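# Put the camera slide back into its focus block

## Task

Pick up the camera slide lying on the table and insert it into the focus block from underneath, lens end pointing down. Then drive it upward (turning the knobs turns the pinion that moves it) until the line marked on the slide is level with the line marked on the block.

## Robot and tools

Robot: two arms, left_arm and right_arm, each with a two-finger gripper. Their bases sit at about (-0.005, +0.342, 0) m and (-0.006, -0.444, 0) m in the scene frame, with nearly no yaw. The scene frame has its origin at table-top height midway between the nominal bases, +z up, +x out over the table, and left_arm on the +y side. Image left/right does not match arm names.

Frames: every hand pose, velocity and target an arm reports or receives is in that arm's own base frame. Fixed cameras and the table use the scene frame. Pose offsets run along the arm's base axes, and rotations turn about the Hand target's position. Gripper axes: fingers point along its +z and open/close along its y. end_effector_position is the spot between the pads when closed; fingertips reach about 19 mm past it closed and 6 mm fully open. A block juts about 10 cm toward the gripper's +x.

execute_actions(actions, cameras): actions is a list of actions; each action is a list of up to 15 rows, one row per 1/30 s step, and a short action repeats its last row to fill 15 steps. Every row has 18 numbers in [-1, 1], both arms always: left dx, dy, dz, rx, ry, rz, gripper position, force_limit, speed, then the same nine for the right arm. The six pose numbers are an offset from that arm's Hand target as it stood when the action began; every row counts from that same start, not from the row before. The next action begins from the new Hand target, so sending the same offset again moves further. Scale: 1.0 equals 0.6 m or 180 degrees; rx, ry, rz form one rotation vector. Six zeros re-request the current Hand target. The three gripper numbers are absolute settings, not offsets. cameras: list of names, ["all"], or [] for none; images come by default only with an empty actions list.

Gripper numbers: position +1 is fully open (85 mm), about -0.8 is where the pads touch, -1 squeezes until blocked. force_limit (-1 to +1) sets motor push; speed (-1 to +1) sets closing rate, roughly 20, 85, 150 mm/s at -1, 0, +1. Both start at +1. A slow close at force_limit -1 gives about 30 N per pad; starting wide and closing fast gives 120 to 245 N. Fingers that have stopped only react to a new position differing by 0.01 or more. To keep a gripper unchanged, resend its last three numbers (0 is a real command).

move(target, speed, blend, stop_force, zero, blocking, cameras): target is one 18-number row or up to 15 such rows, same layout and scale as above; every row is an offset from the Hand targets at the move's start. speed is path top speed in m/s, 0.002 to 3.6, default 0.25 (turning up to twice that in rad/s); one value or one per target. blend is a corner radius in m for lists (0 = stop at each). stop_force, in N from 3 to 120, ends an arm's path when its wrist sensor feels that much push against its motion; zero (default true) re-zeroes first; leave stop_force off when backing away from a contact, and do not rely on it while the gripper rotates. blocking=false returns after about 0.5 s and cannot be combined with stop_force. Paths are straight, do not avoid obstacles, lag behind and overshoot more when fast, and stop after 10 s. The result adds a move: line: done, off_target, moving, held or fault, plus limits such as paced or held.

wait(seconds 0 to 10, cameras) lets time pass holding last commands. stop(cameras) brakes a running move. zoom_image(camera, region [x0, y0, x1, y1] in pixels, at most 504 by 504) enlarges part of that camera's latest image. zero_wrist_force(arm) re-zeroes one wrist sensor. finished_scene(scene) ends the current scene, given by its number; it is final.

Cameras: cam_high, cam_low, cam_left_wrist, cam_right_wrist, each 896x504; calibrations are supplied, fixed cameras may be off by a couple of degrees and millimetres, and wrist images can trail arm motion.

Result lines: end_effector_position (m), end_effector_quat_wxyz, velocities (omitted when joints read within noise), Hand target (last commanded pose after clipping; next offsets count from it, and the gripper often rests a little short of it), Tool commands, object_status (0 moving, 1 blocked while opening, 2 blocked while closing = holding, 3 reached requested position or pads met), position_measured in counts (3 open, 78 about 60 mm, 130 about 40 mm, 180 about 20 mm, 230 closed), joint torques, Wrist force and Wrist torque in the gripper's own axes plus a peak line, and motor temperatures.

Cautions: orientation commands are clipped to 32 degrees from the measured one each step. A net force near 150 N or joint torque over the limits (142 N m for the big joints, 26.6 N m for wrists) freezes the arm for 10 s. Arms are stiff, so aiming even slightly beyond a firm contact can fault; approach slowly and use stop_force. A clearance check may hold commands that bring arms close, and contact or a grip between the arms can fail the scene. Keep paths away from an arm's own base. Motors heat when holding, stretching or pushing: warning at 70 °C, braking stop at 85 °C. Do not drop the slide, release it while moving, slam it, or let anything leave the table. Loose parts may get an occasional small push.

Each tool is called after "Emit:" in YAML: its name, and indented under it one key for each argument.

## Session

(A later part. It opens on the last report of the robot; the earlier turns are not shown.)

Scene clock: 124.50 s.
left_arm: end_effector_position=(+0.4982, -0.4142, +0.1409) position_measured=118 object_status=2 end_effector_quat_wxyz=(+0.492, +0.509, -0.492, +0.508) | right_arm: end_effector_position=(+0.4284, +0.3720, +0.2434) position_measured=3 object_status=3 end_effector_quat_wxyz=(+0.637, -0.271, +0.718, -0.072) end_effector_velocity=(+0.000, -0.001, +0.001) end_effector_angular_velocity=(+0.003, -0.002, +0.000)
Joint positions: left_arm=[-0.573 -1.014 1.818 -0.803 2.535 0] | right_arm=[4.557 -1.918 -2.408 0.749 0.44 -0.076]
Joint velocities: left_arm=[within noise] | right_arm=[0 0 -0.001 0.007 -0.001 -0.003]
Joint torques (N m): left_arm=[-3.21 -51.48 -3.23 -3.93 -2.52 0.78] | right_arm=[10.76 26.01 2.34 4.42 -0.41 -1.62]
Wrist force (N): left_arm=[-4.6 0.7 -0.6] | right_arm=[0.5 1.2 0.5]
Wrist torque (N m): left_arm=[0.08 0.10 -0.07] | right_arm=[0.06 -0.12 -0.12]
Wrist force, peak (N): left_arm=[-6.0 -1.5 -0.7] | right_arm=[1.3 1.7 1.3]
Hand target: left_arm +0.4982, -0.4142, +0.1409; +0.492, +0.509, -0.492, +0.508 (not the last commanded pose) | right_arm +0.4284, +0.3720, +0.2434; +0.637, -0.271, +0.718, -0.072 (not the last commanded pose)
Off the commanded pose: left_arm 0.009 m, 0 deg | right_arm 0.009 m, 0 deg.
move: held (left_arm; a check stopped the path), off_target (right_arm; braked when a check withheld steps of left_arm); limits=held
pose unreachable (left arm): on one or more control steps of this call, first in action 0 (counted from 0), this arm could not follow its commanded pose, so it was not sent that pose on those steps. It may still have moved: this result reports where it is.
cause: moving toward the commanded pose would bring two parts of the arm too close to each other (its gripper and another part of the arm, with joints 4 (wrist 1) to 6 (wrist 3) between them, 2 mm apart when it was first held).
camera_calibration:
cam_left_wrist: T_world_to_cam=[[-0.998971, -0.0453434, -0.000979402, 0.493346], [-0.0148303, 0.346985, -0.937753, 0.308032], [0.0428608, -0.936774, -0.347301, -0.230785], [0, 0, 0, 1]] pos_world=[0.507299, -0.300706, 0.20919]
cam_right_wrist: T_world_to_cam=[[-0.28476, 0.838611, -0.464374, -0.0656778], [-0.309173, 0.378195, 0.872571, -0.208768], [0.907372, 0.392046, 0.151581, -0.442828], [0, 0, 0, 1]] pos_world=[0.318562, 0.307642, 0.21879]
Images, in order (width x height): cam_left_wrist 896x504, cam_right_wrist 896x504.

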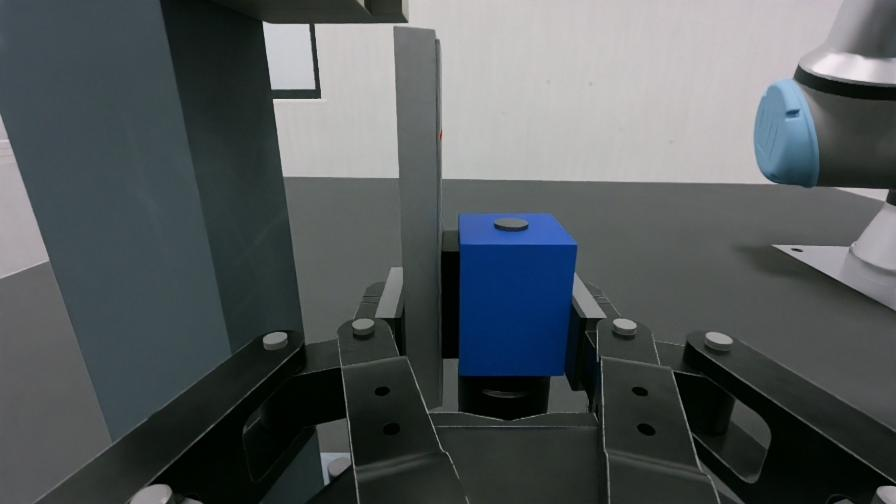

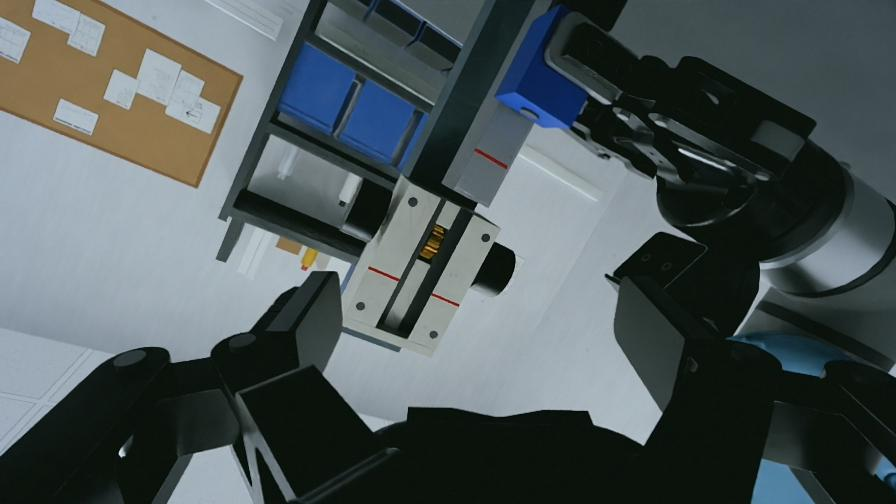

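Emit:
move:
  target: [0.014,0.0003,-0.0048,0,0,0.0078,-1,-0.6,-0.9,0.0118,0.008,-0.0057,0,0,0,1,1,1]
  speed: 0.05
  cameras: ["cam_left_wrist","cam_right_wrist"]

Emit:
zoom_image:
  camera: "cam_right_wrist"
  region: [400, 120, 520, 240]

Emit:
zoom_image:
  camera: "cam_left_wrist"
  region: [360, 0, 480, 100]

Scene clock: 154.17 s.
left_arm: end_effector_position=(+0.5067, -0.4141, +0.1380) position_measured=118 object_status=2 end_effector_quat_wxyz=(+0.485, +0.515, -0.485, +0.514) | right_arm: end_effector_position=(+0.4356, +0.3769, +0.2399) position_measured=3 object_status=3 end_effector_quat_wxyz=(+0.637, -0.271, +0.718, -0.072)
Joint positions: left_arm=[-0.571 -1.005 1.813 -0.807 2.512 0] | right_arm=[4.539 -1.944 -2.383 0.767 0.457 -0.094]
Joint torques (N m): left_arm=[9.7 -46.27 -23.01 -3.1 1.56 -0.03] | right_arm=[11.18 40.55 2.49 0.88 -1.89 1.03]
Wrist force (N): left_arm=[-4.6 0.6 -0.4] | right_arm=[0.4 1.0 0.2]
Wrist torque (N m): left_arm=[0.07 0.10 -0.08] | right_arm=[0.03 -0.11 0.03]
Wrist force, peak (N): left_arm=[-4.9 0.6 -0.4] | right_arm=[0.8 1.4 0.6]
Hand target: left_arm +0.5066, -0.4141, +0.1381; +0.485, +0.514, -0.485, +0.514 | right_arm +0.4355, +0.3768, +0.2399; +0.637, -0.271, +0.718, -0.072
Off the commanded pose: left_arm 0.000 m, 0 deg | right_arm 0.000 m, 0 deg.
move: done
camera_calibration:
cam_left_wrist: T_world_to_cam=[[-0.997542, -0.0700673, -0.00110688, 0.490881], [-0.0232988, 0.346517, -0.937754, 0.30947], [0.0660895, -0.935423, -0.347298, -0.243193], [0, 0, 0, 1]] pos_world=[0.512957, -0.300331, 0.20629]
cam_right_wrist: T_world_to_cam=[[-0.284854, 0.838556, -0.464415, -0.0692878], [-0.309244, 0.378192, 0.872548, -0.20543], [0.907318, 0.392166, 0.151589, -0.450698], [0, 0, 0, 1]] pos_world=[0.325662, 0.312542, 0.21539]
Images, in order (width x height): cam_left_wrist 896x504, cam_right_wrist 896x504.

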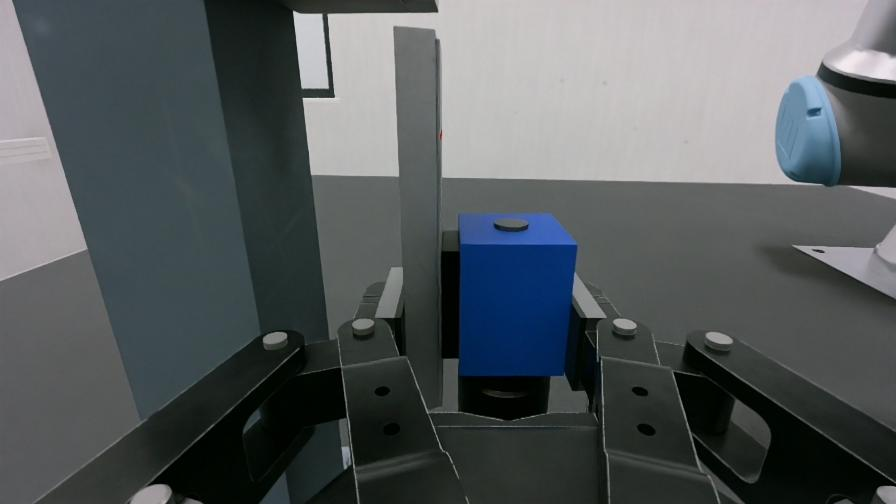

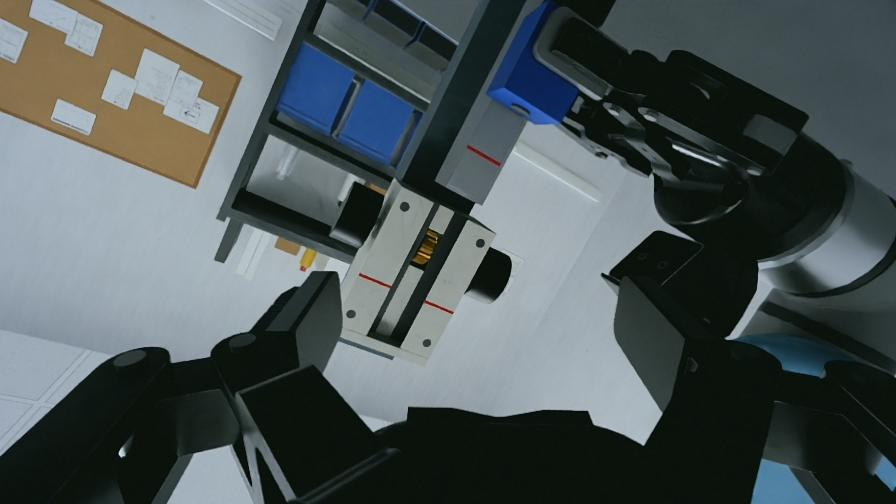

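Scaled by 4.200.

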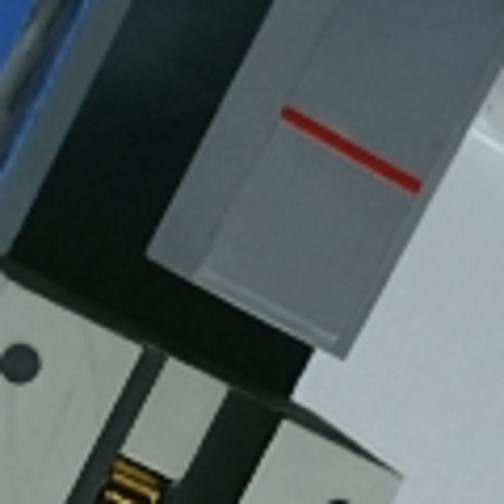

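Scaled by 4.200.

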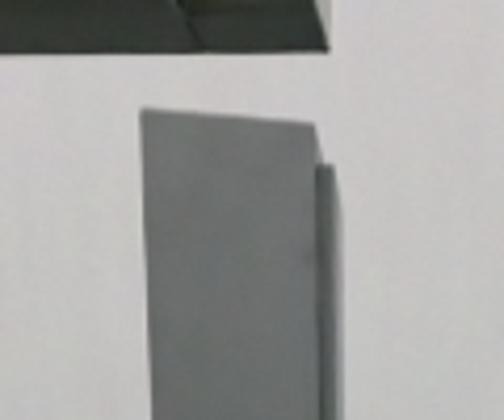

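Emit:
move:
  target: [0,0,0.008,0,0,-0.0058,-1,-0.6,-0.9,0,0,0,0,0,0,1,1,1]
  speed: 0.05

Emit:
move:
  target: [0,0,0.035,0,0,0,-1,-0.6,-0.9,0,0,0,0,0,0,1,1,1]
  speed: 0.01
  stop_force: 5
  cameras: ["cam_left_wrist","cam_right_wrist"]

Emit:
zoom_image:
  camera: "cam_right_wrist"
  region: [390, 150, 510, 250]

Emit:
zoom_image:
  camera: "cam_left_wrist"
  region: [380, 5, 450, 65]

Scene clock: 161.73 s.
left_arm: end_effector_position=(+0.5066, -0.4141, +0.1430) position_measured=118 object_status=2 end_effector_quat_wxyz=(+0.490, +0.510, -0.490, +0.509) | right_arm: end_effector_position=(+0.4355, +0.3768, +0.2399) position_measured=3 object_status=3 end_effector_quat_wxyz=(+0.637, -0.271, +0.718, -0.072)
Joint positions: left_arm=[-0.566 -1.006 1.796 -0.789 2.537 0] | right_arm=[4.539 -1.943 -2.383 0.767 0.457 -0.094]
Joint torques (N m): left_arm=[4.54 -49.19 -9.15 -3.72 -1.41 -0.03] | right_arm=[11.49 40.29 1.93 0.01 -2.05 1.66]
Wrist force (N): left_arm=[-4.6 0.5 -0.4] | right_arm=[0.5 1.4 0.1]
Wrist torque (N m): left_arm=[0.05 0.10 -0.07] | right_arm=[0.10 -0.13 0.02]
Wrist force, peak (N): left_arm=[-5.1 0.8 -0.6] | right_arm=[1.0 1.4 0.3]
Hand target: left_arm +0.5066, -0.4141, +0.1429; +0.490, +0.510, -0.490, +0.510 | right_arm +0.4355, +0.3768, +0.2399; +0.637, -0.271, +0.718, -0.072
Off the commanded pose: left_arm 0.000 m, 0 deg | right_arm 0.000 m, 0 deg.
move: done

Scene clock: 163.53 s.
left_arm: end_effector_position=(+0.5066, -0.4140, +0.1481) position_measured=118 object_status=2 end_effector_quat_wxyz=(+0.490, +0.510, -0.490, +0.510) | right_arm: end_effector_position=(+0.4355, +0.3768, +0.2399) position_measured=3 object_status=3 end_effector_quat_wxyz=(+0.637, -0.271, +0.718, -0.072)
Joint positions: left_arm=[-0.566 -1.015 1.794 -0.778 2.536 0] | right_arm=[4.539 -1.943 -2.383 0.767 0.457 -0.094]
Joint torques (N m): left_arm=[-8.83 -32.02 -3.45 -2.51 -2.21 1.25] | right_arm=[10.27 38.95 3.25 0.24 -2.11 1.7]
Wrist force (N): left_arm=[-4.6 0.5 -0.3] | right_arm=[0.7 0.9 0.4]
Wrist torque (N m): left_arm=[0.06 0.10 -0.07] | right_arm=[0.01 -0.17 0.03]
Wrist force, peak (N): left_arm=[-17.6 2.3 -0.1] | right_arm=[0.8 1.4 0.2]
Hand target: left_arm +0.5066, -0.4140, +0.1481; +0.490, +0.510, -0.490, +0.510 (not the last commanded pose) | right_arm +0.4355, +0.3768, +0.2399; +0.637, -0.271, +0.718, -0.072
Off the commanded pose: left_arm 0.016 m, 0 deg | right_arm 0.000 m, 0 deg.
move: contact (left_arm)
camera_calibration:
cam_left_wrist: T_world_to_cam=[[-0.998662, -0.0517001, -0.00104682, 0.499021], [-0.0169713, 0.346813, -0.937781, 0.315845], [0.0488465, -0.936508, -0.347226, -0.231334], [0, 0, 0, 1]] pos_world=[0.515014, -0.300386, 0.21639]
cam_right_wrist: T_world_to_cam=[[-0.28493, 0.838523, -0.464428, -0.0691945], [-0.309278, 0.378177, 0.872542, -0.205406], [0.907283, 0.392251, 0.151583, -0.450582], [0, 0, 0, 1]] pos_world=[0.325562, 0.312442, 0.21539]
Images, in order (width x height): cam_left_wrist 896x504, cam_right_wrist 896x504.

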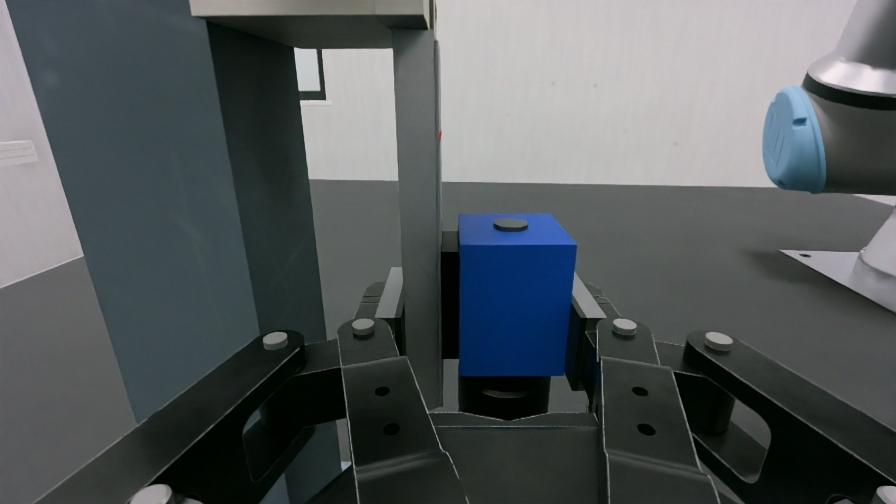

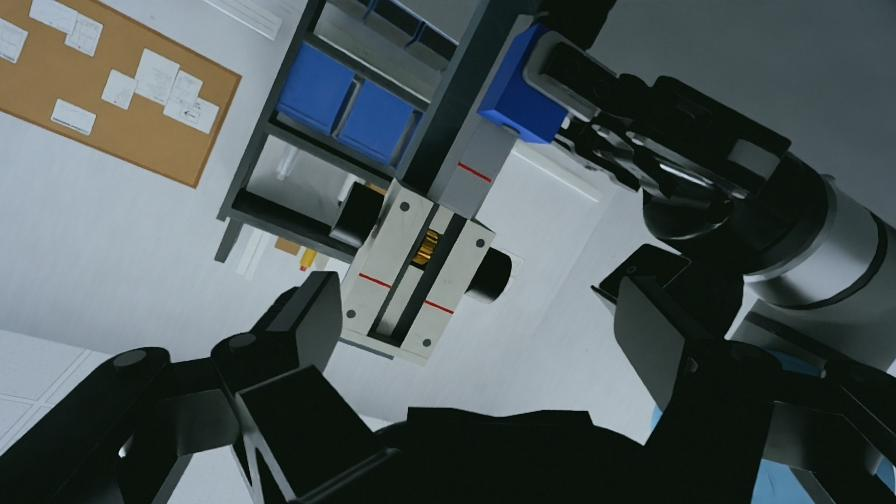

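Scaled by 4.200.

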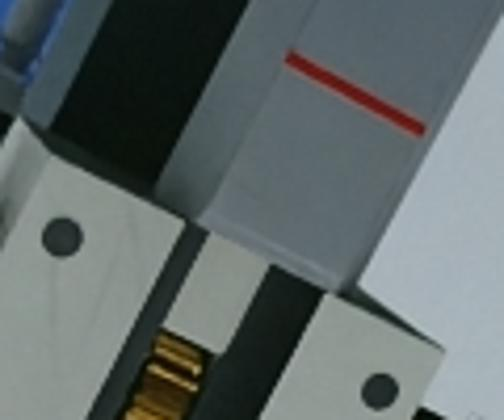

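Scaled by 7.200.

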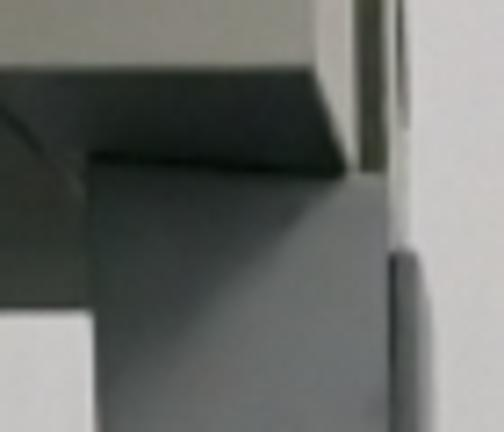

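Emit:
move:
  target: [0.0021,-0.0018,-0.0025,0,0,0,-1,-0.6,-0.9,0,0,0,0,0,0,1,1,1]
  speed: 0.05

Emit:
move:
  target: [0,0,0.035,0,0,0,-1,-0.6,-0.9,0,0,0,0,0,0,1,1,1]
  speed: 0.01
  stop_force: 5
  cameras: ["cam_left_wrist","cam_right_wrist"]

Emit:
zoom_image:
  camera: "cam_right_wrist"
  region: [390, 150, 510, 250]

Emit:
zoom_image:
  camera: "cam_left_wrist"
  region: [380, 5, 450, 65]

Scene clock: 178.60 s.
left_arm: end_effector_position=(+0.5079, -0.4151, +0.1465) position_measured=118 object_status=2 end_effector_quat_wxyz=(+0.490, +0.510, -0.490, +0.510) | right_arm: end_effector_position=(+0.4355, +0.3768, +0.2399) position_measured=3 object_status=3 end_effector_quat_wxyz=(+0.637, -0.271, +0.718, -0.072)
Joint positions: left_arm=[-0.566 -1.009 1.79 -0.779 2.536 0] | right_arm=[4.539 -1.943 -2.383 0.767 0.457 -0.094]
Joint torques (N m): left_arm=[-14 -40.15 -26.18 -3.64 -2.34 -1.35] | right_arm=[10.22 39.28 1.3 0.28 -1.94 1.27]
Wrist force (N): left_arm=[-4.8 0.7 -0.3] | right_arm=[0.4 0.9 0.4]
Wrist torque (N m): left_arm=[0.09 0.14 -0.07] | right_arm=[0.02 -0.12 0.03]
Wrist force, peak (N): left_arm=[-4.9 0.9 -0.4] | right_arm=[0.6 1.5 0.3]
Hand target: left_arm +0.5078, -0.4151, +0.1466; +0.490, +0.510, -0.490, +0.510 | right_arm +0.4355, +0.3768, +0.2399; +0.637, -0.271, +0.718, -0.072
Off the commanded pose: left_arm 0.000 m, 0 deg | right_arm 0.000 m, 0 deg.
move: done

Scene clock: 180.13 s.
left_arm: end_effector_position=(+0.5078, -0.4151, +0.1493) position_measured=118 object_status=2 end_effector_quat_wxyz=(+0.490, +0.510, -0.490, +0.510) | right_arm: end_effector_position=(+0.4355, +0.3768, +0.2399) position_measured=3 object_status=3 end_effector_quat_wxyz=(+0.637, -0.271, +0.718, -0.072)
Joint positions: left_arm=[-0.566 -1.014 1.788 -0.773 2.536 0] | right_arm=[4.539 -1.943 -2.383 0.767 0.457 -0.094]
Joint torques (N m): left_arm=[1.4 -32.19 -4.59 -4.1 -2.19 -1.19] | right_arm=[10.45 37.58 2.83 0.59 -1.92 1.11]
Wrist force (N): left_arm=[-5.7 2.6 -0.3] | right_arm=[0.4 1.1 0.5]
Wrist torque (N m): left_arm=[0.10 0.13 0.03] | right_arm=[0.05 -0.10 0.02]
Wrist force, peak (N): left_arm=[-11.3 7.8 -0.7] | right_arm=[0.6 1.3 0.5]
Hand target: left_arm +0.5078, -0.4151, +0.1493; +0.490, +0.510, -0.490, +0.510 (not the last commanded pose) | right_arm +0.4355, +0.3768, +0.2399; +0.637, -0.271, +0.718, -0.072
Off the commanded pose: left_arm 0.018 m, 0 deg | right_arm 0.000 m, 0 deg.
move: contact (left_arm)
camera_calibration:
cam_left_wrist: T_world_to_cam=[[-0.998667, -0.0516062, -0.00101339, 0.500187], [-0.0169747, 0.346903, -0.937747, 0.317393], [0.0487452, -0.93648, -0.347316, -0.231927], [0, 0, 0, 1]] pos_world=[0.516213, -0.301487, 0.21759]
cam_right_wrist: T_world_to_cam=[[-0.28493, 0.838523, -0.464428, -0.0691945], [-0.309278, 0.378177, 0.872542, -0.205406], [0.907283, 0.392251, 0.151583, -0.450582], [0, 0, 0, 1]] pos_world=[0.325562, 0.312442, 0.21539]
Images, in order (width x height): cam_left_wrist 896x504, cam_right_wrist 896x504.

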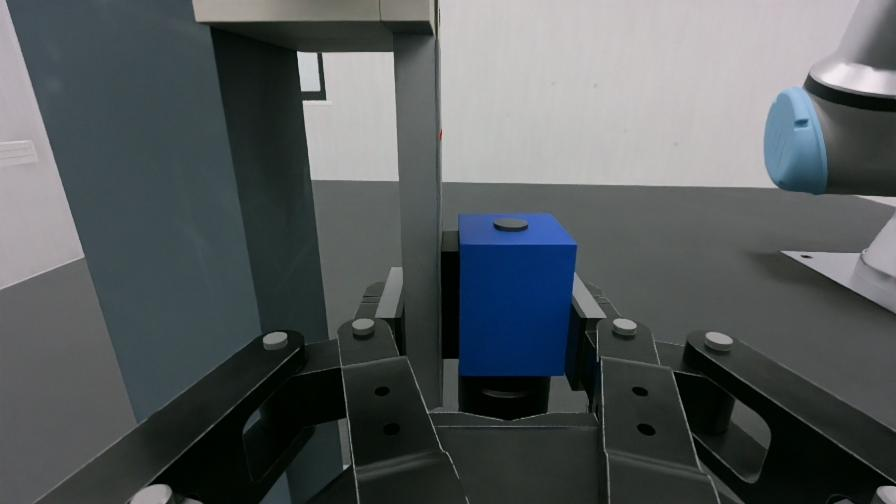

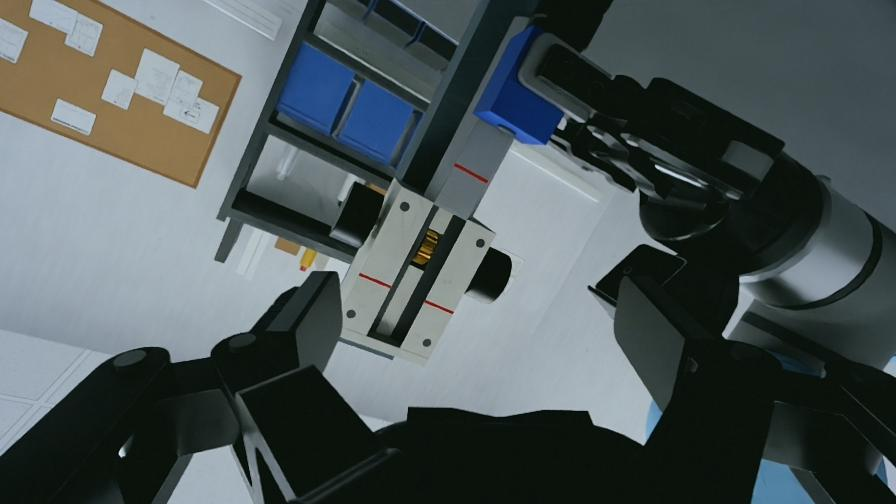

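Scaled by 4.200.

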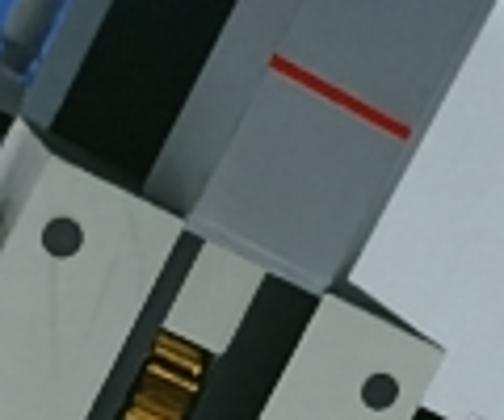

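Scaled by 7.200.

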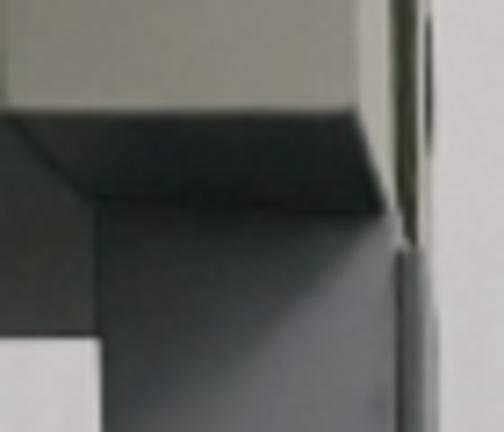

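Emit:
move:
  target: [-0.0008,0,-0.001,0,0,0,-1,-0.6,-0.9,0,0,0,0,0,0,1,1,1]
  speed: 0.05

Emit:
move:
  target: [0,0.0,0.06,0,0,0,-1,-0.6,-0.9,0,0,0,0,0,0,1,1,1]
  speed: 0.01
  stop_force: 6
  cameras: ["cam_left_wrist","cam_right_wrist"]

Emit:
zoom_image:
  camera: "cam_right_wrist"
  region: [390, 150, 510, 250]

Emit:
zoom_image:
  camera: "cam_left_wrist"
  region: [380, 5, 450, 65]

Scene clock: 184.10 s.
left_arm: end_effector_position=(+0.5074, -0.4151, +0.1486) position_measured=118 object_status=2 end_effector_quat_wxyz=(+0.490, +0.510, -0.490, +0.510) | right_arm: end_effector_position=(+0.4355, +0.3768, +0.2399) position_measured=3 object_status=3 end_effector_quat_wxyz=(+0.637, -0.271, +0.718, -0.072)
Joint positions: left_arm=[-0.567 -1.014 1.79 -0.775 2.535 0] | right_arm=[4.539 -1.943 -2.383 0.767 0.457 -0.094]
Joint torques (N m): left_arm=[-14.59 -32.14 -5.52 -3.62 -2.47 0.65] | right_arm=[10.26 36.8 2.41 0.93 -2.03 0.89]
Wrist force (N): left_arm=[-4.5 0.7 -0.2] | right_arm=[0.7 1.4 0.5]
Wrist torque (N m): left_arm=[0.07 0.09 -0.07] | right_arm=[0.10 -0.15 0.02]
Wrist force, peak (N): left_arm=[-6.1 2.9 -0.3] | right_arm=[0.7 1.4 0.5]
Hand target: left_arm +0.5074, -0.4151, +0.1487; +0.490, +0.510, -0.490, +0.510 | right_arm +0.4355, +0.3768, +0.2399; +0.637, -0.271, +0.718, -0.072
Off the commanded pose: left_arm 0.000 m, 0 deg | right_arm 0.000 m, 0 deg.
move: done

Scene clock: 186.77 s.
left_arm: end_effector_position=(+0.5073, -0.4151, +0.1635) position_measured=118 object_status=2 end_effector_quat_wxyz=(+0.490, +0.510, -0.490, +0.510) | right_arm: end_effector_position=(+0.4355, +0.3768, +0.2399) position_measured=3 object_status=3 end_effector_quat_wxyz=(+0.637, -0.271, +0.718, -0.072)
Joint positions: left_arm=[-0.567 -1.038 1.781 -0.742 2.535 0] | right_arm=[4.539 -1.943 -2.383 0.767 0.457 -0.094]
Joint torques (N m): left_arm=[-13.68 -29.68 -2.07 -3.12 1.62 -1.55] | right_arm=[10 36.47 2.38 1.17 -2.17 0.53]
Wrist force (N): left_arm=[-0.9 -2.5 1.7] | right_arm=[0.5 1.3 0.5]
Wrist torque (N m): left_arm=[-0.14 -0.08 -0.17] | right_arm=[0.06 -0.14 0.02]
Wrist force, peak (N): left_arm=[-10.7 -3.0 2.7] | right_arm=[0.9 1.2 0.4]
Hand target: left_arm +0.5073, -0.4151, +0.1635; +0.490, +0.510, -0.490, +0.510 (not the last commanded pose) | right_arm +0.4355, +0.3768, +0.2399; +0.637, -0.271, +0.718, -0.072
Off the commanded pose: left_arm 0.021 m, 0 deg | right_arm 0.000 m, 0 deg.
move: contact (left_arm)
camera_calibration:
cam_left_wrist: T_world_to_cam=[[-0.99866, -0.051734, -0.000953455, 0.499747], [-0.0170751, 0.346897, -0.937748, 0.330752], [0.0488442, -0.936476, -0.347315, -0.227025], [0, 0, 0, 1]] pos_world=[0.515814, -0.301487, 0.23179]
cam_right_wrist: T_world_to_cam=[[-0.28493, 0.838523, -0.464428, -0.0691945], [-0.309278, 0.378177, 0.872542, -0.205406], [0.907283, 0.392251, 0.151583, -0.450582], [0, 0, 0, 1]] pos_world=[0.325562, 0.312442, 0.21539]
Images, in order (width x height): cam_left_wrist 896x504, cam_right_wrist 896x504.

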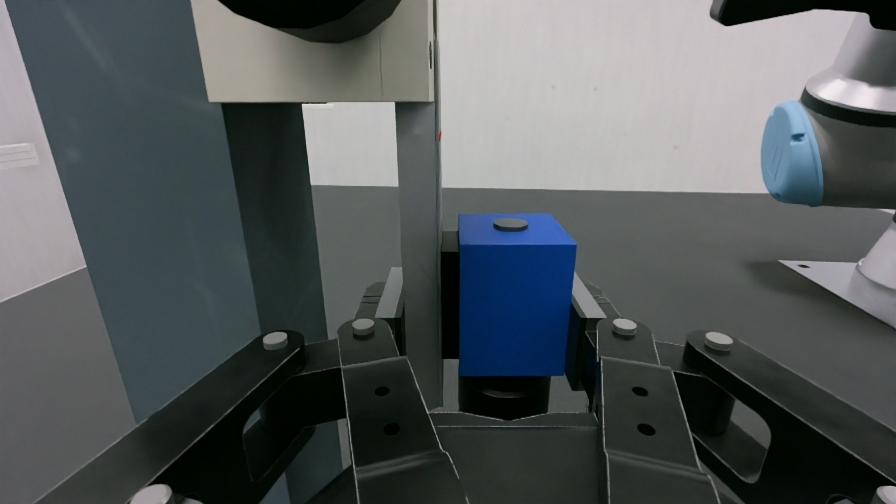

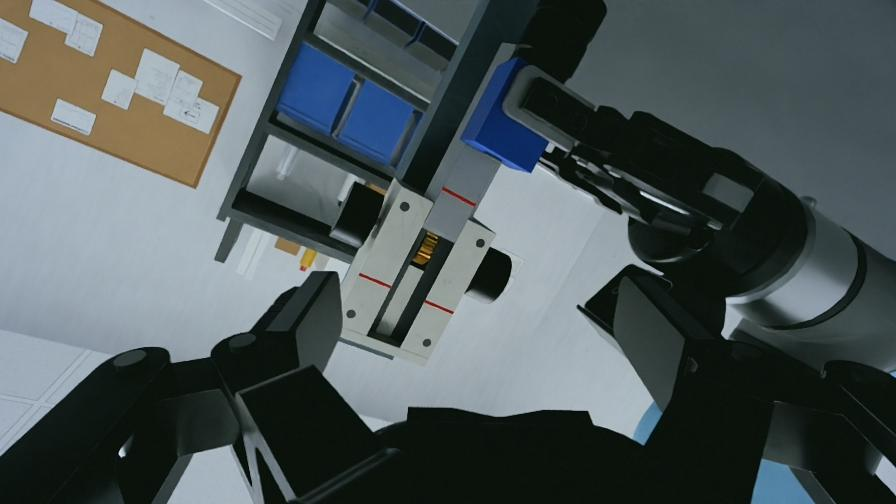

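Scaled by 4.200.

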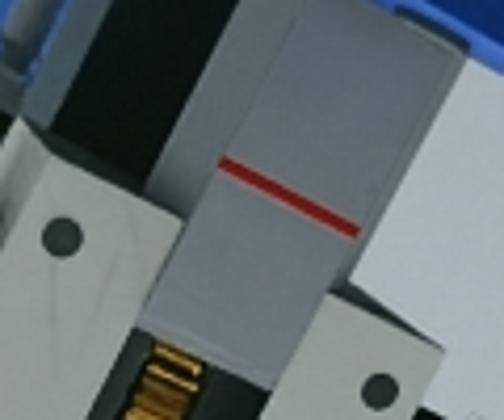

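Scaled by 7.200.

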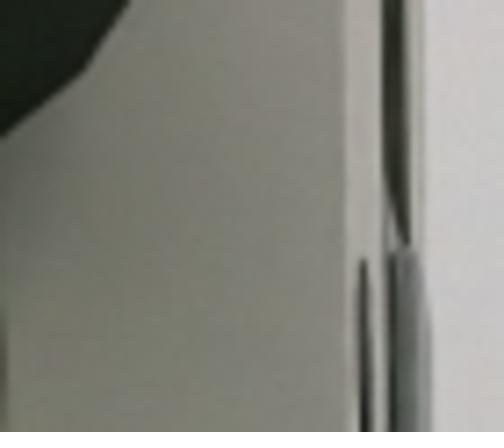

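Emit:
move:
  target: [0.0004,0.0015,0.05,0,0,0,-1,-0.6,-0.9,0,0,0,0,0,0,1,1,1]
  speed: 0.01
  stop_force: 30

Scene clock: 191.37 s.
left_arm: end_effector_position=(+0.5075, -0.4146, +0.1811) position_measured=118 object_status=2 end_effector_quat_wxyz=(+0.490, +0.510, -0.490, +0.510) | right_arm: end_effector_position=(+0.4355, +0.3768, +0.2399) position_measured=3 object_status=3 end_effector_quat_wxyz=(+0.637, -0.271, +0.718, -0.072)
Joint positions: left_arm=[-0.566 -1.066 1.77 -0.702 2.536 0] | right_arm=[4.539 -1.943 -2.383 0.767 0.457 -0.094]
Joint torques (N m): left_arm=[12.4 -33.77 -4.76 -2.69 -2.57 -1.67] | right_arm=[10.47 35.5 3.56 1.43 -2.12 0.11]
Wrist force (N): left_arm=[-9.0 1.9 9.8] | right_arm=[0.8 1.0 0.3]
Wrist torque (N m): left_arm=[-0.42 0.08 0.16] | right_arm=[0.02 -0.18 0.03]
Wrist force, peak (N): left_arm=[-30.8 2.2 14.6] | right_arm=[0.9 1.5 0.1]
Hand target: left_arm +0.5075, -0.4146, +0.1811; +0.490, +0.510, -0.490, +0.509 (not the last commanded pose) | right_arm +0.4355, +0.3768, +0.2399; +0.637, -0.271, +0.718, -0.072
Off the commanded pose: left_arm 0.012 m, 0 deg | right_arm 0.000 m, 0 deg.
move: contact (left_arm)

Emit:
move:
  target: [0,-0.0006,-0.0003,0,0,0,-1,-0.6,-0.9,0,0,0,0,0,0,1,1,1]
  speed: 0.05

Emit:
move:
  target: [0,0,0.0493,0,0,0,-1,-0.6,-0.9,0,0,0,0,0,0,1,1,1]
  speed: 0.01
  stop_force: 33
  cameras: ["cam_left_wrist","cam_right_wrist"]

Emit:
zoom_image:
  camera: "cam_right_wrist"
  region: [330, 180, 490, 340]

Scene clock: 194.53 s.
left_arm: end_effector_position=(+0.5075, -0.4149, +0.1808) position_measured=118 object_status=2 end_effector_quat_wxyz=(+0.490, +0.510, -0.490, +0.509) | right_arm: end_effector_position=(+0.4355, +0.3768, +0.2399) position_measured=3 object_status=3 end_effector_quat_wxyz=(+0.637, -0.271, +0.718, -0.072)
Joint positions: left_arm=[-0.566 -1.066 1.77 -0.703 2.536 0] | right_arm=[4.539 -1.943 -2.383 0.767 0.457 -0.094]
Joint torques (N m): left_arm=[-14.35 -30.2 -29.24 -3.15 -0.84 -1.68] | right_arm=[11.31 36.01 3.65 1.71 -2.09 0.05]
Wrist force (N): left_arm=[-2.9 -3.6 2.6] | right_arm=[0.4 1.2 0.5]
Wrist torque (N m): left_arm=[-0.16 0.04 -0.15] | right_arm=[0.06 -0.11 0.02]
Wrist force, peak (N): left_arm=[-9.3 1.7 9.8] | right_arm=[0.7 1.5 0.6]
Hand target: left_arm +0.5075, -0.4149, +0.1809; +0.490, +0.510, -0.490, +0.509 | right_arm +0.4355, +0.3768, +0.2399; +0.637, -0.271, +0.718, -0.072
Off the commanded pose: left_arm 0.000 m, 0 deg | right_arm 0.000 m, 0 deg.
move: done

Scene clock: 198.10 s.
left_arm: end_effector_position=(+0.5075, -0.4149, +0.2106) position_measured=118 object_status=2 end_effector_quat_wxyz=(+0.490, +0.510, -0.490, +0.510) | right_arm: end_effector_position=(+0.4355, +0.3768, +0.2399) position_measured=3 object_status=3 end_effector_quat_wxyz=(+0.637, -0.271, +0.718, -0.072)
Joint positions: left_arm=[-0.566 -1.11 1.745 -0.635 2.536 0] | right_arm=[4.539 -1.943 -2.383 0.767 0.457 -0.094]
Joint torques (N m): left_arm=[19.42 -43.27 -19.66 -4.91 1.7 0.51] | right_arm=[10.12 34.8 3.68 2.14 -1.61 -0.25]
Wrist force (N): left_arm=[-26.0 -4.1 18.1] | right_arm=[0.5 0.9 0.2]
Wrist torque (N m): left_arm=[-0.48 0.64 0.19] | right_arm=[0.01 -0.13 0.02]
Wrist force, peak (N): left_arm=[-29.5 -7.5 22.3] | right_arm=[0.7 1.5 0.1]
Hand target: left_arm +0.5075, -0.4149, +0.2105; +0.490, +0.510, -0.490, +0.509 | right_arm +0.4355, +0.3768, +0.2399; +0.637, -0.271, +0.718, -0.072
Off the commanded pose: left_arm 0.000 m, 0 deg | right_arm 0.000 m, 0 deg.
move: done
camera_calibration:
cam_left_wrist: T_world_to_cam=[[-0.998662, -0.0517017, -0.00104259, 0.499932], [-0.0169758, 0.346813, -0.937781, 0.37482], [0.0488464, -0.936508, -0.347226, -0.210613], [0, 0, 0, 1]] pos_world=[0.515914, -0.301386, 0.27889]
cam_right_wrist: T_world_to_cam=[[-0.28493, 0.838523, -0.464428, -0.0691945], [-0.309278, 0.378177, 0.872542, -0.205406], [0.907283, 0.392251, 0.151583, -0.450582], [0, 0, 0, 1]] pos_world=[0.325562, 0.312442, 0.21539]
Images, in order (width x height): cam_left_wrist 896x504, cam_right_wrist 896x504.

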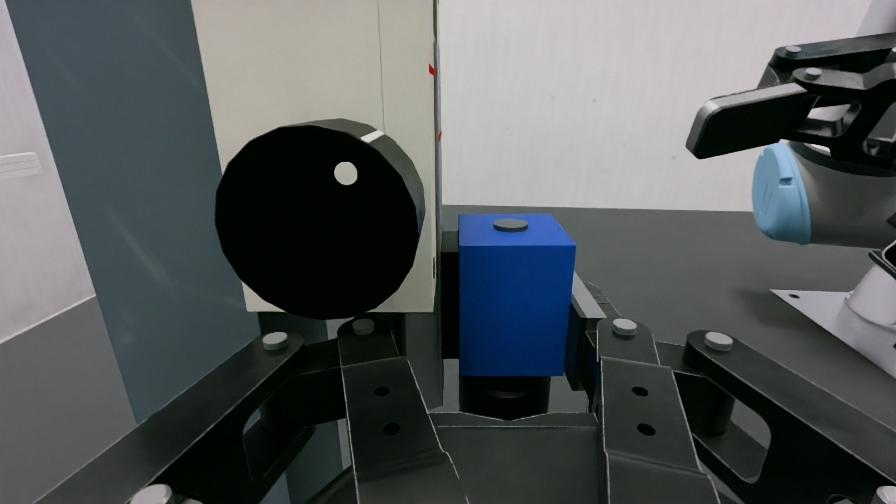

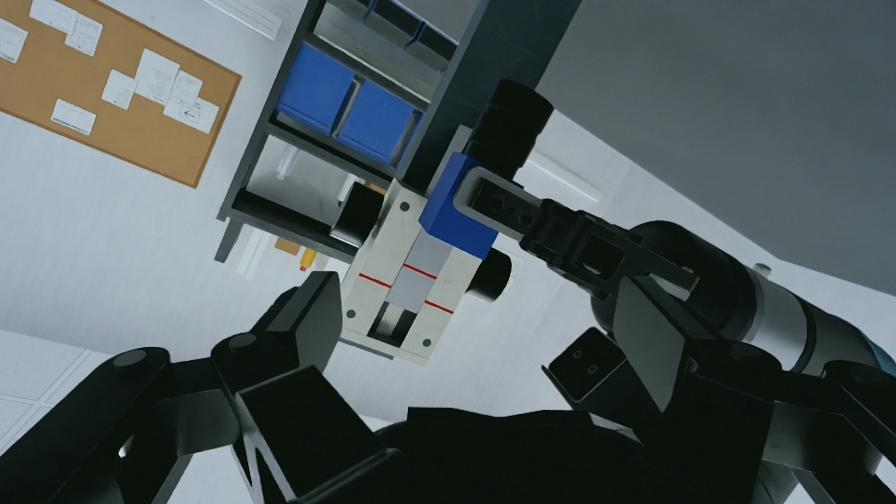

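Scaled by 3.150.

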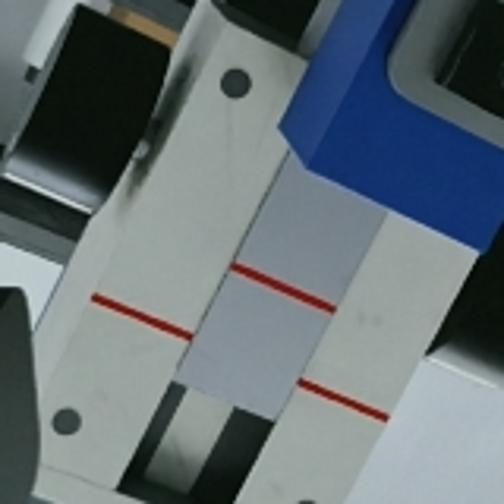

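Emit:
move:
  target:
    - [0,0,0,0,0,0,0.31,-0.6,-0.9,0,0,0,0,0,0,1,1,1]
    - [0,0,-0.1067,0,0,0,0.31,-0.6,-0.9,0,0,0,0,0,0,1,1,1]
  speed: 0.08

Emit:
move:
  target:
    - [0,0,0,0,0,0,-1,-0.6,0,0,0,0,0,0,0,1,1,1]
    - [0.0425,0.0013,0,0,0,0.0167,-1,-0.6,0,0,0,0,0,0,0,1,1,1]
  speed: 0.08
  cameras: ["cam_left_wrist","cam_right_wrist"]

Scene clock: 205.40 s.
left_arm: end_effector_position=(+0.5074, -0.4149, +0.1463) position_measured=90 object_status=3 end_effector_quat_wxyz=(+0.490, +0.510, -0.490, +0.509) | right_arm: end_effector_position=(+0.4355, +0.3768, +0.2399) position_measured=3 object_status=3 end_effector_quat_wxyz=(+0.637, -0.271, +0.718, -0.072)
Joint positions: left_arm=[-0.566 -1.01 1.791 -0.78 2.536 0] | right_arm=[4.539 -1.943 -2.383 0.767 0.457 -0.094]
Joint torques (N m): left_arm=[-13.93 -49.14 -30.16 0.94 1.4 -1.94] | right_arm=[10.51 33.61 4.08 2.47 -2 -0.61]
Wrist force (N): left_arm=[0.2 0.6 -0.3] | right_arm=[0.4 1.3 0.1]
Wrist torque (N m): left_arm=[0.07 -0.04 -0.02] | right_arm=[0.08 -0.12 0.02]
Wrist force, peak (N): left_arm=[-26.0 -4.3 18.1] | right_arm=[0.6 1.4 0.4]
Hand target: left_arm +0.5075, -0.4149, +0.1464; +0.490, +0.510, -0.490, +0.509 | right_arm +0.4355, +0.3768, +0.2399; +0.637, -0.271, +0.718, -0.072
Off the commanded pose: left_arm 0.000 m, 0 deg | right_arm 0.000 m, 0 deg.
move: done

Scene clock: 207.03 s.
left_arm: end_effector_position=(+0.5333, -0.4141, +0.1464) position_measured=232 object_status=3 end_effector_quat_wxyz=(+0.476, +0.523, -0.476, +0.522) end_effector_velocity=(-0.003, +0.001, -0.001) end_effector_angular_velocity=(+0.002, +0.003, -0.006) | right_arm: end_effector_position=(+0.4355, +0.3768, +0.2399) position_measured=3 object_status=3 end_effector_quat_wxyz=(+0.637, -0.271, +0.718, -0.072)
Joint positions: left_arm=[-0.554 -0.989 1.753 -0.763 2.495 0] | right_arm=[4.539 -1.943 -2.383 0.767 0.457 -0.094]
Joint velocities: left_arm=[-0.001 -0.002 0.006 0 0.006 0] | right_arm=[within noise]
Joint torques (N m): left_arm=[-8.29 -53.01 -2.41 -3.05 2.72 -1.71] | right_arm=[11.12 35.47 4.78 2.46 -1.85 -0.77]
Wrist force (N): left_arm=[0.2 0.6 -0.3] | right_arm=[0.5 1.1 0.3]
Wrist torque (N m): left_arm=[0.09 -0.07 -0.03] | right_arm=[0.05 -0.13 0.02]
Wrist force, peak (N): left_arm=[0.5 1.5 -0.1] | right_arm=[0.8 1.3 0.4]
Hand target: left_arm +0.5330, -0.4141, +0.1464; +0.476, +0.523, -0.476, +0.522 | right_arm +0.4355, +0.3768, +0.2399; +0.637, -0.271, +0.718, -0.072
Off the commanded pose: left_arm 0.000 m, 0 deg | right_arm 0.000 m, 0 deg.
move: done
camera_calibration:
cam_left_wrist: T_world_to_cam=[[-0.994524, -0.104505, -0.000833905, 0.501508], [-0.0355281, 0.345588, -0.937714, 0.324101], [0.0982836, -0.932549, -0.347408, -0.258033], [0, 0, 0, 1]] pos_world=[0.535637, -0.300224, 0.214689]
cam_right_wrist: T_world_to_cam=[[-0.28493, 0.838523, -0.464428, -0.0691945], [-0.309278, 0.378177, 0.872542, -0.205406], [0.907283, 0.392251, 0.151583, -0.450582], [0, 0, 0, 1]] pos_world=[0.325562, 0.312442, 0.21539]
Images, in order (width x height): cam_left_wrist 896x504, cam_right_wrist 896x504.

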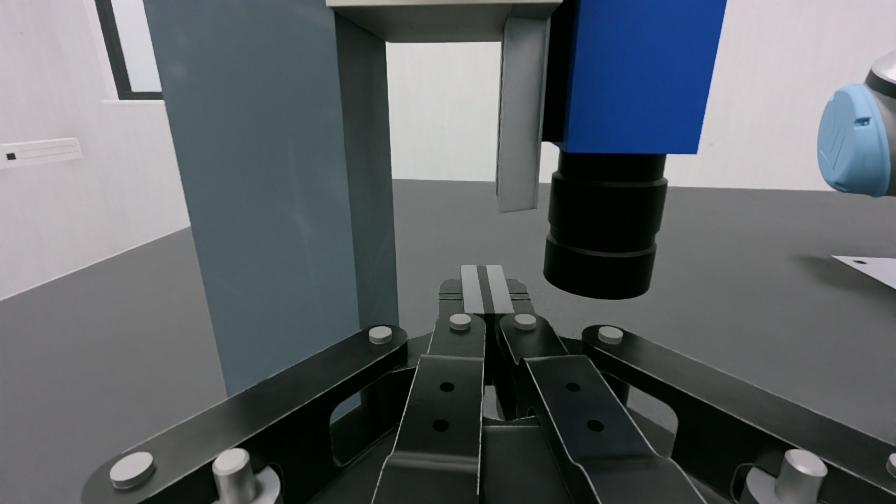

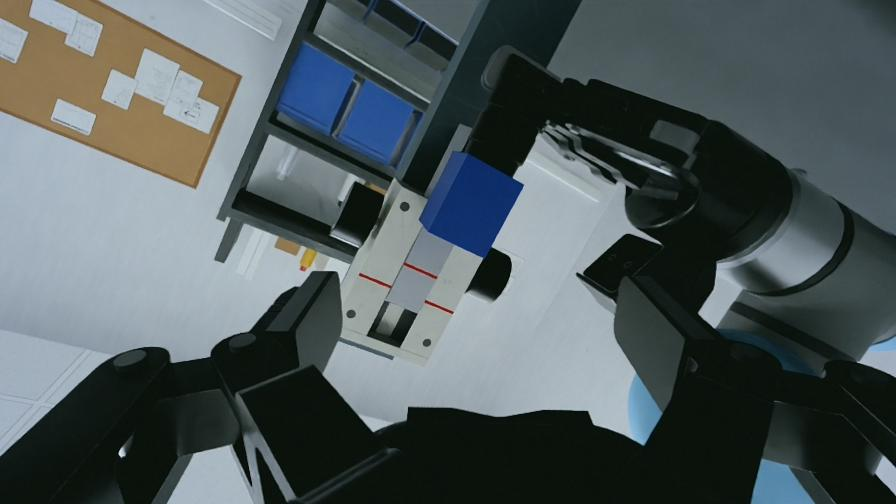

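Emit:
move:
  target: [-0.0017,0,0.06,0,0,0,-1,-0.6,0,0,0,0,0,0,0,1,1,1]
  speed: 0.015
  stop_force: 8

Scene clock: 211.77 s.
left_arm: end_effector_position=(+0.5323, -0.4142, +0.1712) position_measured=232 object_status=3 end_effector_quat_wxyz=(+0.477, +0.523, -0.476, +0.522) | right_arm: end_effector_position=(+0.4355, +0.3768, +0.2399) position_measured=3 object_status=3 end_effector_quat_wxyz=(+0.637, -0.271, +0.718, -0.072)
Joint positions: left_arm=[-0.555 -1.03 1.741 -0.71 2.495 0] | right_arm=[4.539 -1.943 -2.383 0.767 0.457 -0.094]
Joint torques (N m): left_arm=[-9.16 -32.42 -4.78 -0.02 -1.13 -1.84] | right_arm=[9.84 34.03 4.21 2.99 -1.8 -1.02]
Wrist force (N): left_arm=[-4.4 0.4 -0.8] | right_arm=[0.3 1.0 0.2]
Wrist torque (N m): left_arm=[0.11 0.12 -0.01] | right_arm=[0.03 -0.10 0.02]
Wrist force, peak (N): left_arm=[-19.2 1.8 -1.6] | right_arm=[0.7 1.6 0.3]
Hand target: left_arm +0.5323, -0.4141, +0.1712; +0.477, +0.523, -0.476, +0.522 (not the last commanded pose) | right_arm +0.4355, +0.3768, +0.2399; +0.637, -0.271, +0.718, -0.072
Off the commanded pose: left_arm 0.011 m, 0 deg | right_arm 0.000 m, 0 deg.
move: contact (left_arm)

Contact at 0.1712 as predicted. Push 14.3 mm, then look.

Emit:
move:
  target: [0,0,0.0238,0,0,0,-1,-0.6,0,0,0,0,0,0,0,1,1,1]
  speed: 0.01
  stop_force: 35
  cameras: ["cam_right_wrist"]

Emit:
zoom_image:
  camera: "cam_right_wrist"
  region: [345, 255, 465, 335]

Scene clock: 215.23 s.
left_arm: end_effector_position=(+0.5323, -0.4142, +0.1855) position_measured=232 object_status=3 end_effector_quat_wxyz=(+0.477, +0.523, -0.476, +0.522) | right_arm: end_effector_position=(+0.4355, +0.3768, +0.2399) position_measured=3 object_status=3 end_effector_quat_wxyz=(+0.637, -0.271, +0.718, -0.072)
Joint positions: left_arm=[-0.555 -1.052 1.731 -0.678 2.495 0] | right_arm=[4.539 -1.943 -2.383 0.767 0.457 -0.094]
Joint torques (N m): left_arm=[6.77 -39.11 -26.04 -5.7 0.74 -1.36] | right_arm=[10.74 32.25 5.54 3.26 -2.03 -1.24]
Wrist force (N): left_arm=[-17.8 2.7 -1.5] | right_arm=[0.5 1.3 0.4]
Wrist torque (N m): left_arm=[0.09 0.62 0.08] | right_arm=[0.08 -0.13 0.02]
Wrist force, peak (N): left_arm=[-19.8 2.9 -1.3] | right_arm=[0.7 1.5 0.2]
Hand target: left_arm +0.5323, -0.4141, +0.1854; +0.477, +0.523, -0.476, +0.522 | right_arm +0.4355, +0.3768, +0.2399; +0.637, -0.271, +0.718, -0.072
Off the commanded pose: left_arm 0.000 m, 0 deg | right_arm 0.000 m, 0 deg.
move: done
camera_calibration:
cam_right_wrist: T_world_to_cam=[[-0.28493, 0.838523, -0.464428, -0.0691945], [-0.309278, 0.378177, 0.872542, -0.205406], [0.907283, 0.392251, 0.151583, -0.450582], [0, 0, 0, 1]] pos_world=[0.325562, 0.312442, 0.21539]
Images, in order (width x height): cam_right_wrist 896x504.

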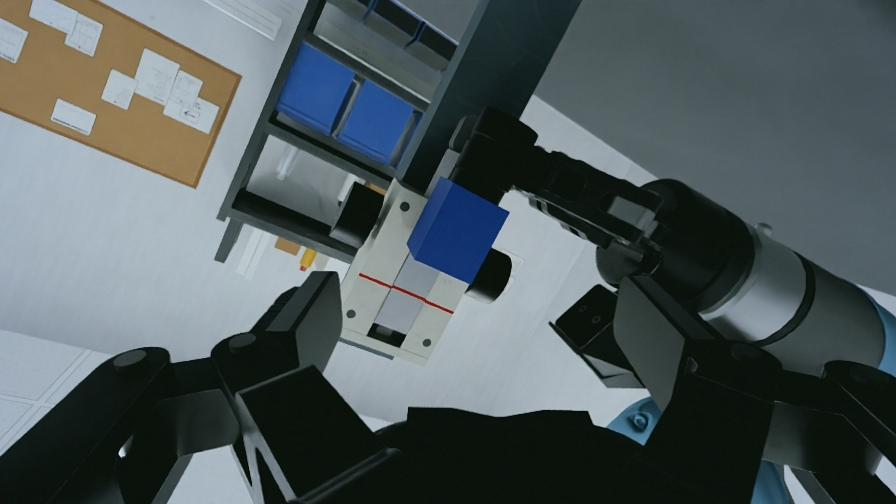

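Scaled by 4.200.

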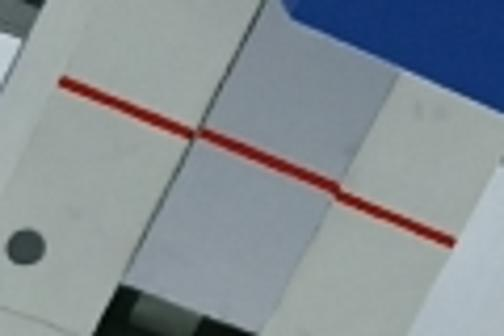

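Emit:
move:
  target: [0,0,0.0011,0,0,0,-1,-0.6,0,0,0,0,0,0,0,1,1,1]
  speed: 0.005

Emit:
move:
  target: [0,0,-0.065,0,0,0,-1,-0.6,0,0,0,0,0,0,0,1,1,1]
  speed: 0.04
  cameras: ["cam_right_wrist"]

Emit:
zoom_image:
  camera: "cam_right_wrist"
  region: [345, 255, 465, 335]

Scene clock: 218.90 s.
left_arm: end_effector_position=(+0.5323, -0.4141, +0.1861) position_measured=232 object_status=3 end_effector_quat_wxyz=(+0.477, +0.523, -0.476, +0.522) | right_arm: end_effector_position=(+0.4355, +0.3768, +0.2399) position_measured=3 object_status=3 end_effector_quat_wxyz=(+0.637, -0.271, +0.718, -0.072)
Joint positions: left_arm=[-0.555 -1.053 1.731 -0.677 2.495 0] | right_arm=[4.539 -1.943 -2.383 0.767 0.457 -0.094]
Joint torques (N m): left_arm=[11.26 -58.12 -37.74 -1.87 0.83 1.47] | right_arm=[9.76 31.33 4.22 3.58 -1.9 -1.19]
Wrist force (N): left_arm=[-19.3 2.8 -1.5] | right_arm=[0.7 1.2 0.3]
Wrist torque (N m): left_arm=[0.09 0.66 0.09] | right_arm=[0.06 -0.17 0.02]
Wrist force, peak (N): left_arm=[-19.6 3.0 -0.9] | right_arm=[0.6 1.4 0.3]
Hand target: left_arm +0.5323, -0.4141, +0.1861; +0.477, +0.523, -0.476, +0.522 | right_arm +0.4355, +0.3768, +0.2399; +0.637, -0.271, +0.718, -0.072
Off the commanded pose: left_arm 0.000 m, 0 deg | right_arm 0.000 m, 0 deg.
move: done

Scene clock: 220.17 s.
left_arm: end_effector_position=(+0.5322, -0.4141, +0.1469) position_measured=232 object_status=3 end_effector_quat_wxyz=(+0.476, +0.523, -0.476, +0.522) end_effector_velocity=(+0.000, +0.000, +0.001) end_effector_angular_velocity=(+0.001, +0.003, +0.000) | right_arm: end_effector_position=(+0.4355, +0.3768, +0.2399) position_measured=3 object_status=3 end_effector_quat_wxyz=(+0.637, -0.271, +0.718, -0.072)
Joint positions: left_arm=[-0.555 -0.992 1.756 -0.763 2.495 0] | right_arm=[4.539 -1.943 -2.383 0.767 0.457 -0.094]
Joint velocities: left_arm=[0 -0.002 -0.001 0.005 0 -0.001] | right_arm=[within noise]
Joint torques (N m): left_arm=[10.5 -51.31 -18.27 1.06 0.64 -1.93] | right_arm=[11.25 31.05 5 3.67 -1.82 -1.05]
Wrist force (N): left_arm=[0.1 0.9 -0.5] | right_arm=[0.4 0.9 0.0]
Wrist torque (N m): left_arm=[0.14 -0.06 -0.02] | right_arm=[0.01 -0.12 0.03]
Wrist force, peak (N): left_arm=[-19.2 2.9 -1.7] | right_arm=[0.6 1.6 0.2]
Hand target: left_arm +0.5323, -0.4141, +0.1471; +0.477, +0.523, -0.476, +0.522 | right_arm +0.4355, +0.3768, +0.2399; +0.637, -0.271, +0.718, -0.072
Off the commanded pose: left_arm 0.000 m, 0 deg | right_arm 0.000 m, 0 deg.
move: done
camera_calibration:
cam_right_wrist: T_world_to_cam=[[-0.28493, 0.838523, -0.464428, -0.0691945], [-0.309278, 0.378177, 0.872542, -0.205406], [0.907283, 0.392251, 0.151583, -0.450582], [0, 0, 0, 1]] pos_world=[0.325562, 0.312442, 0.21539]
Images, in order (width x height): cam_right_wrist 896x504.

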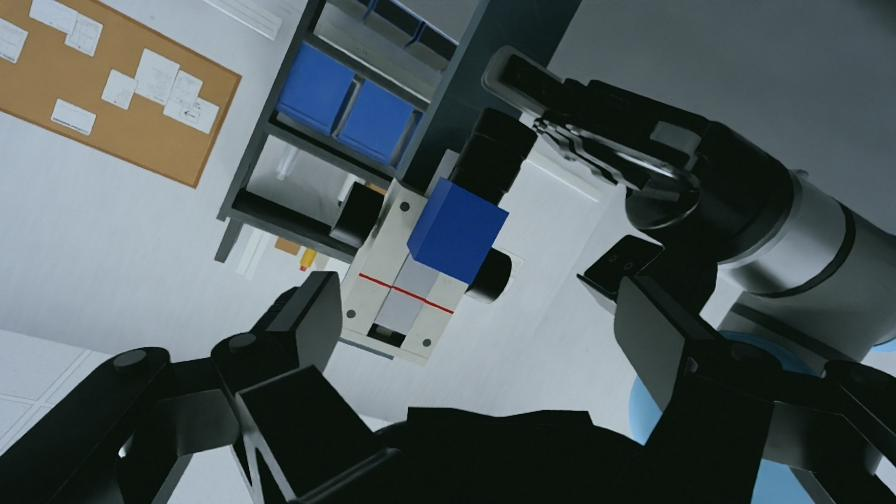

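Scaled by 4.200.

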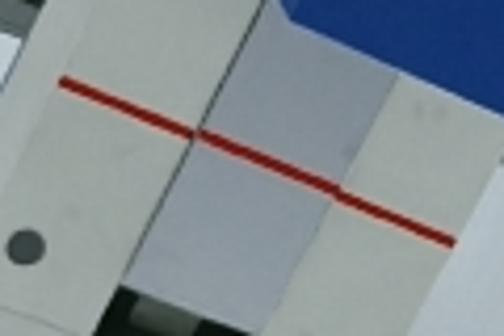

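Emit:
finished_scene:
  scene: 2

The scene is finished: the task was done.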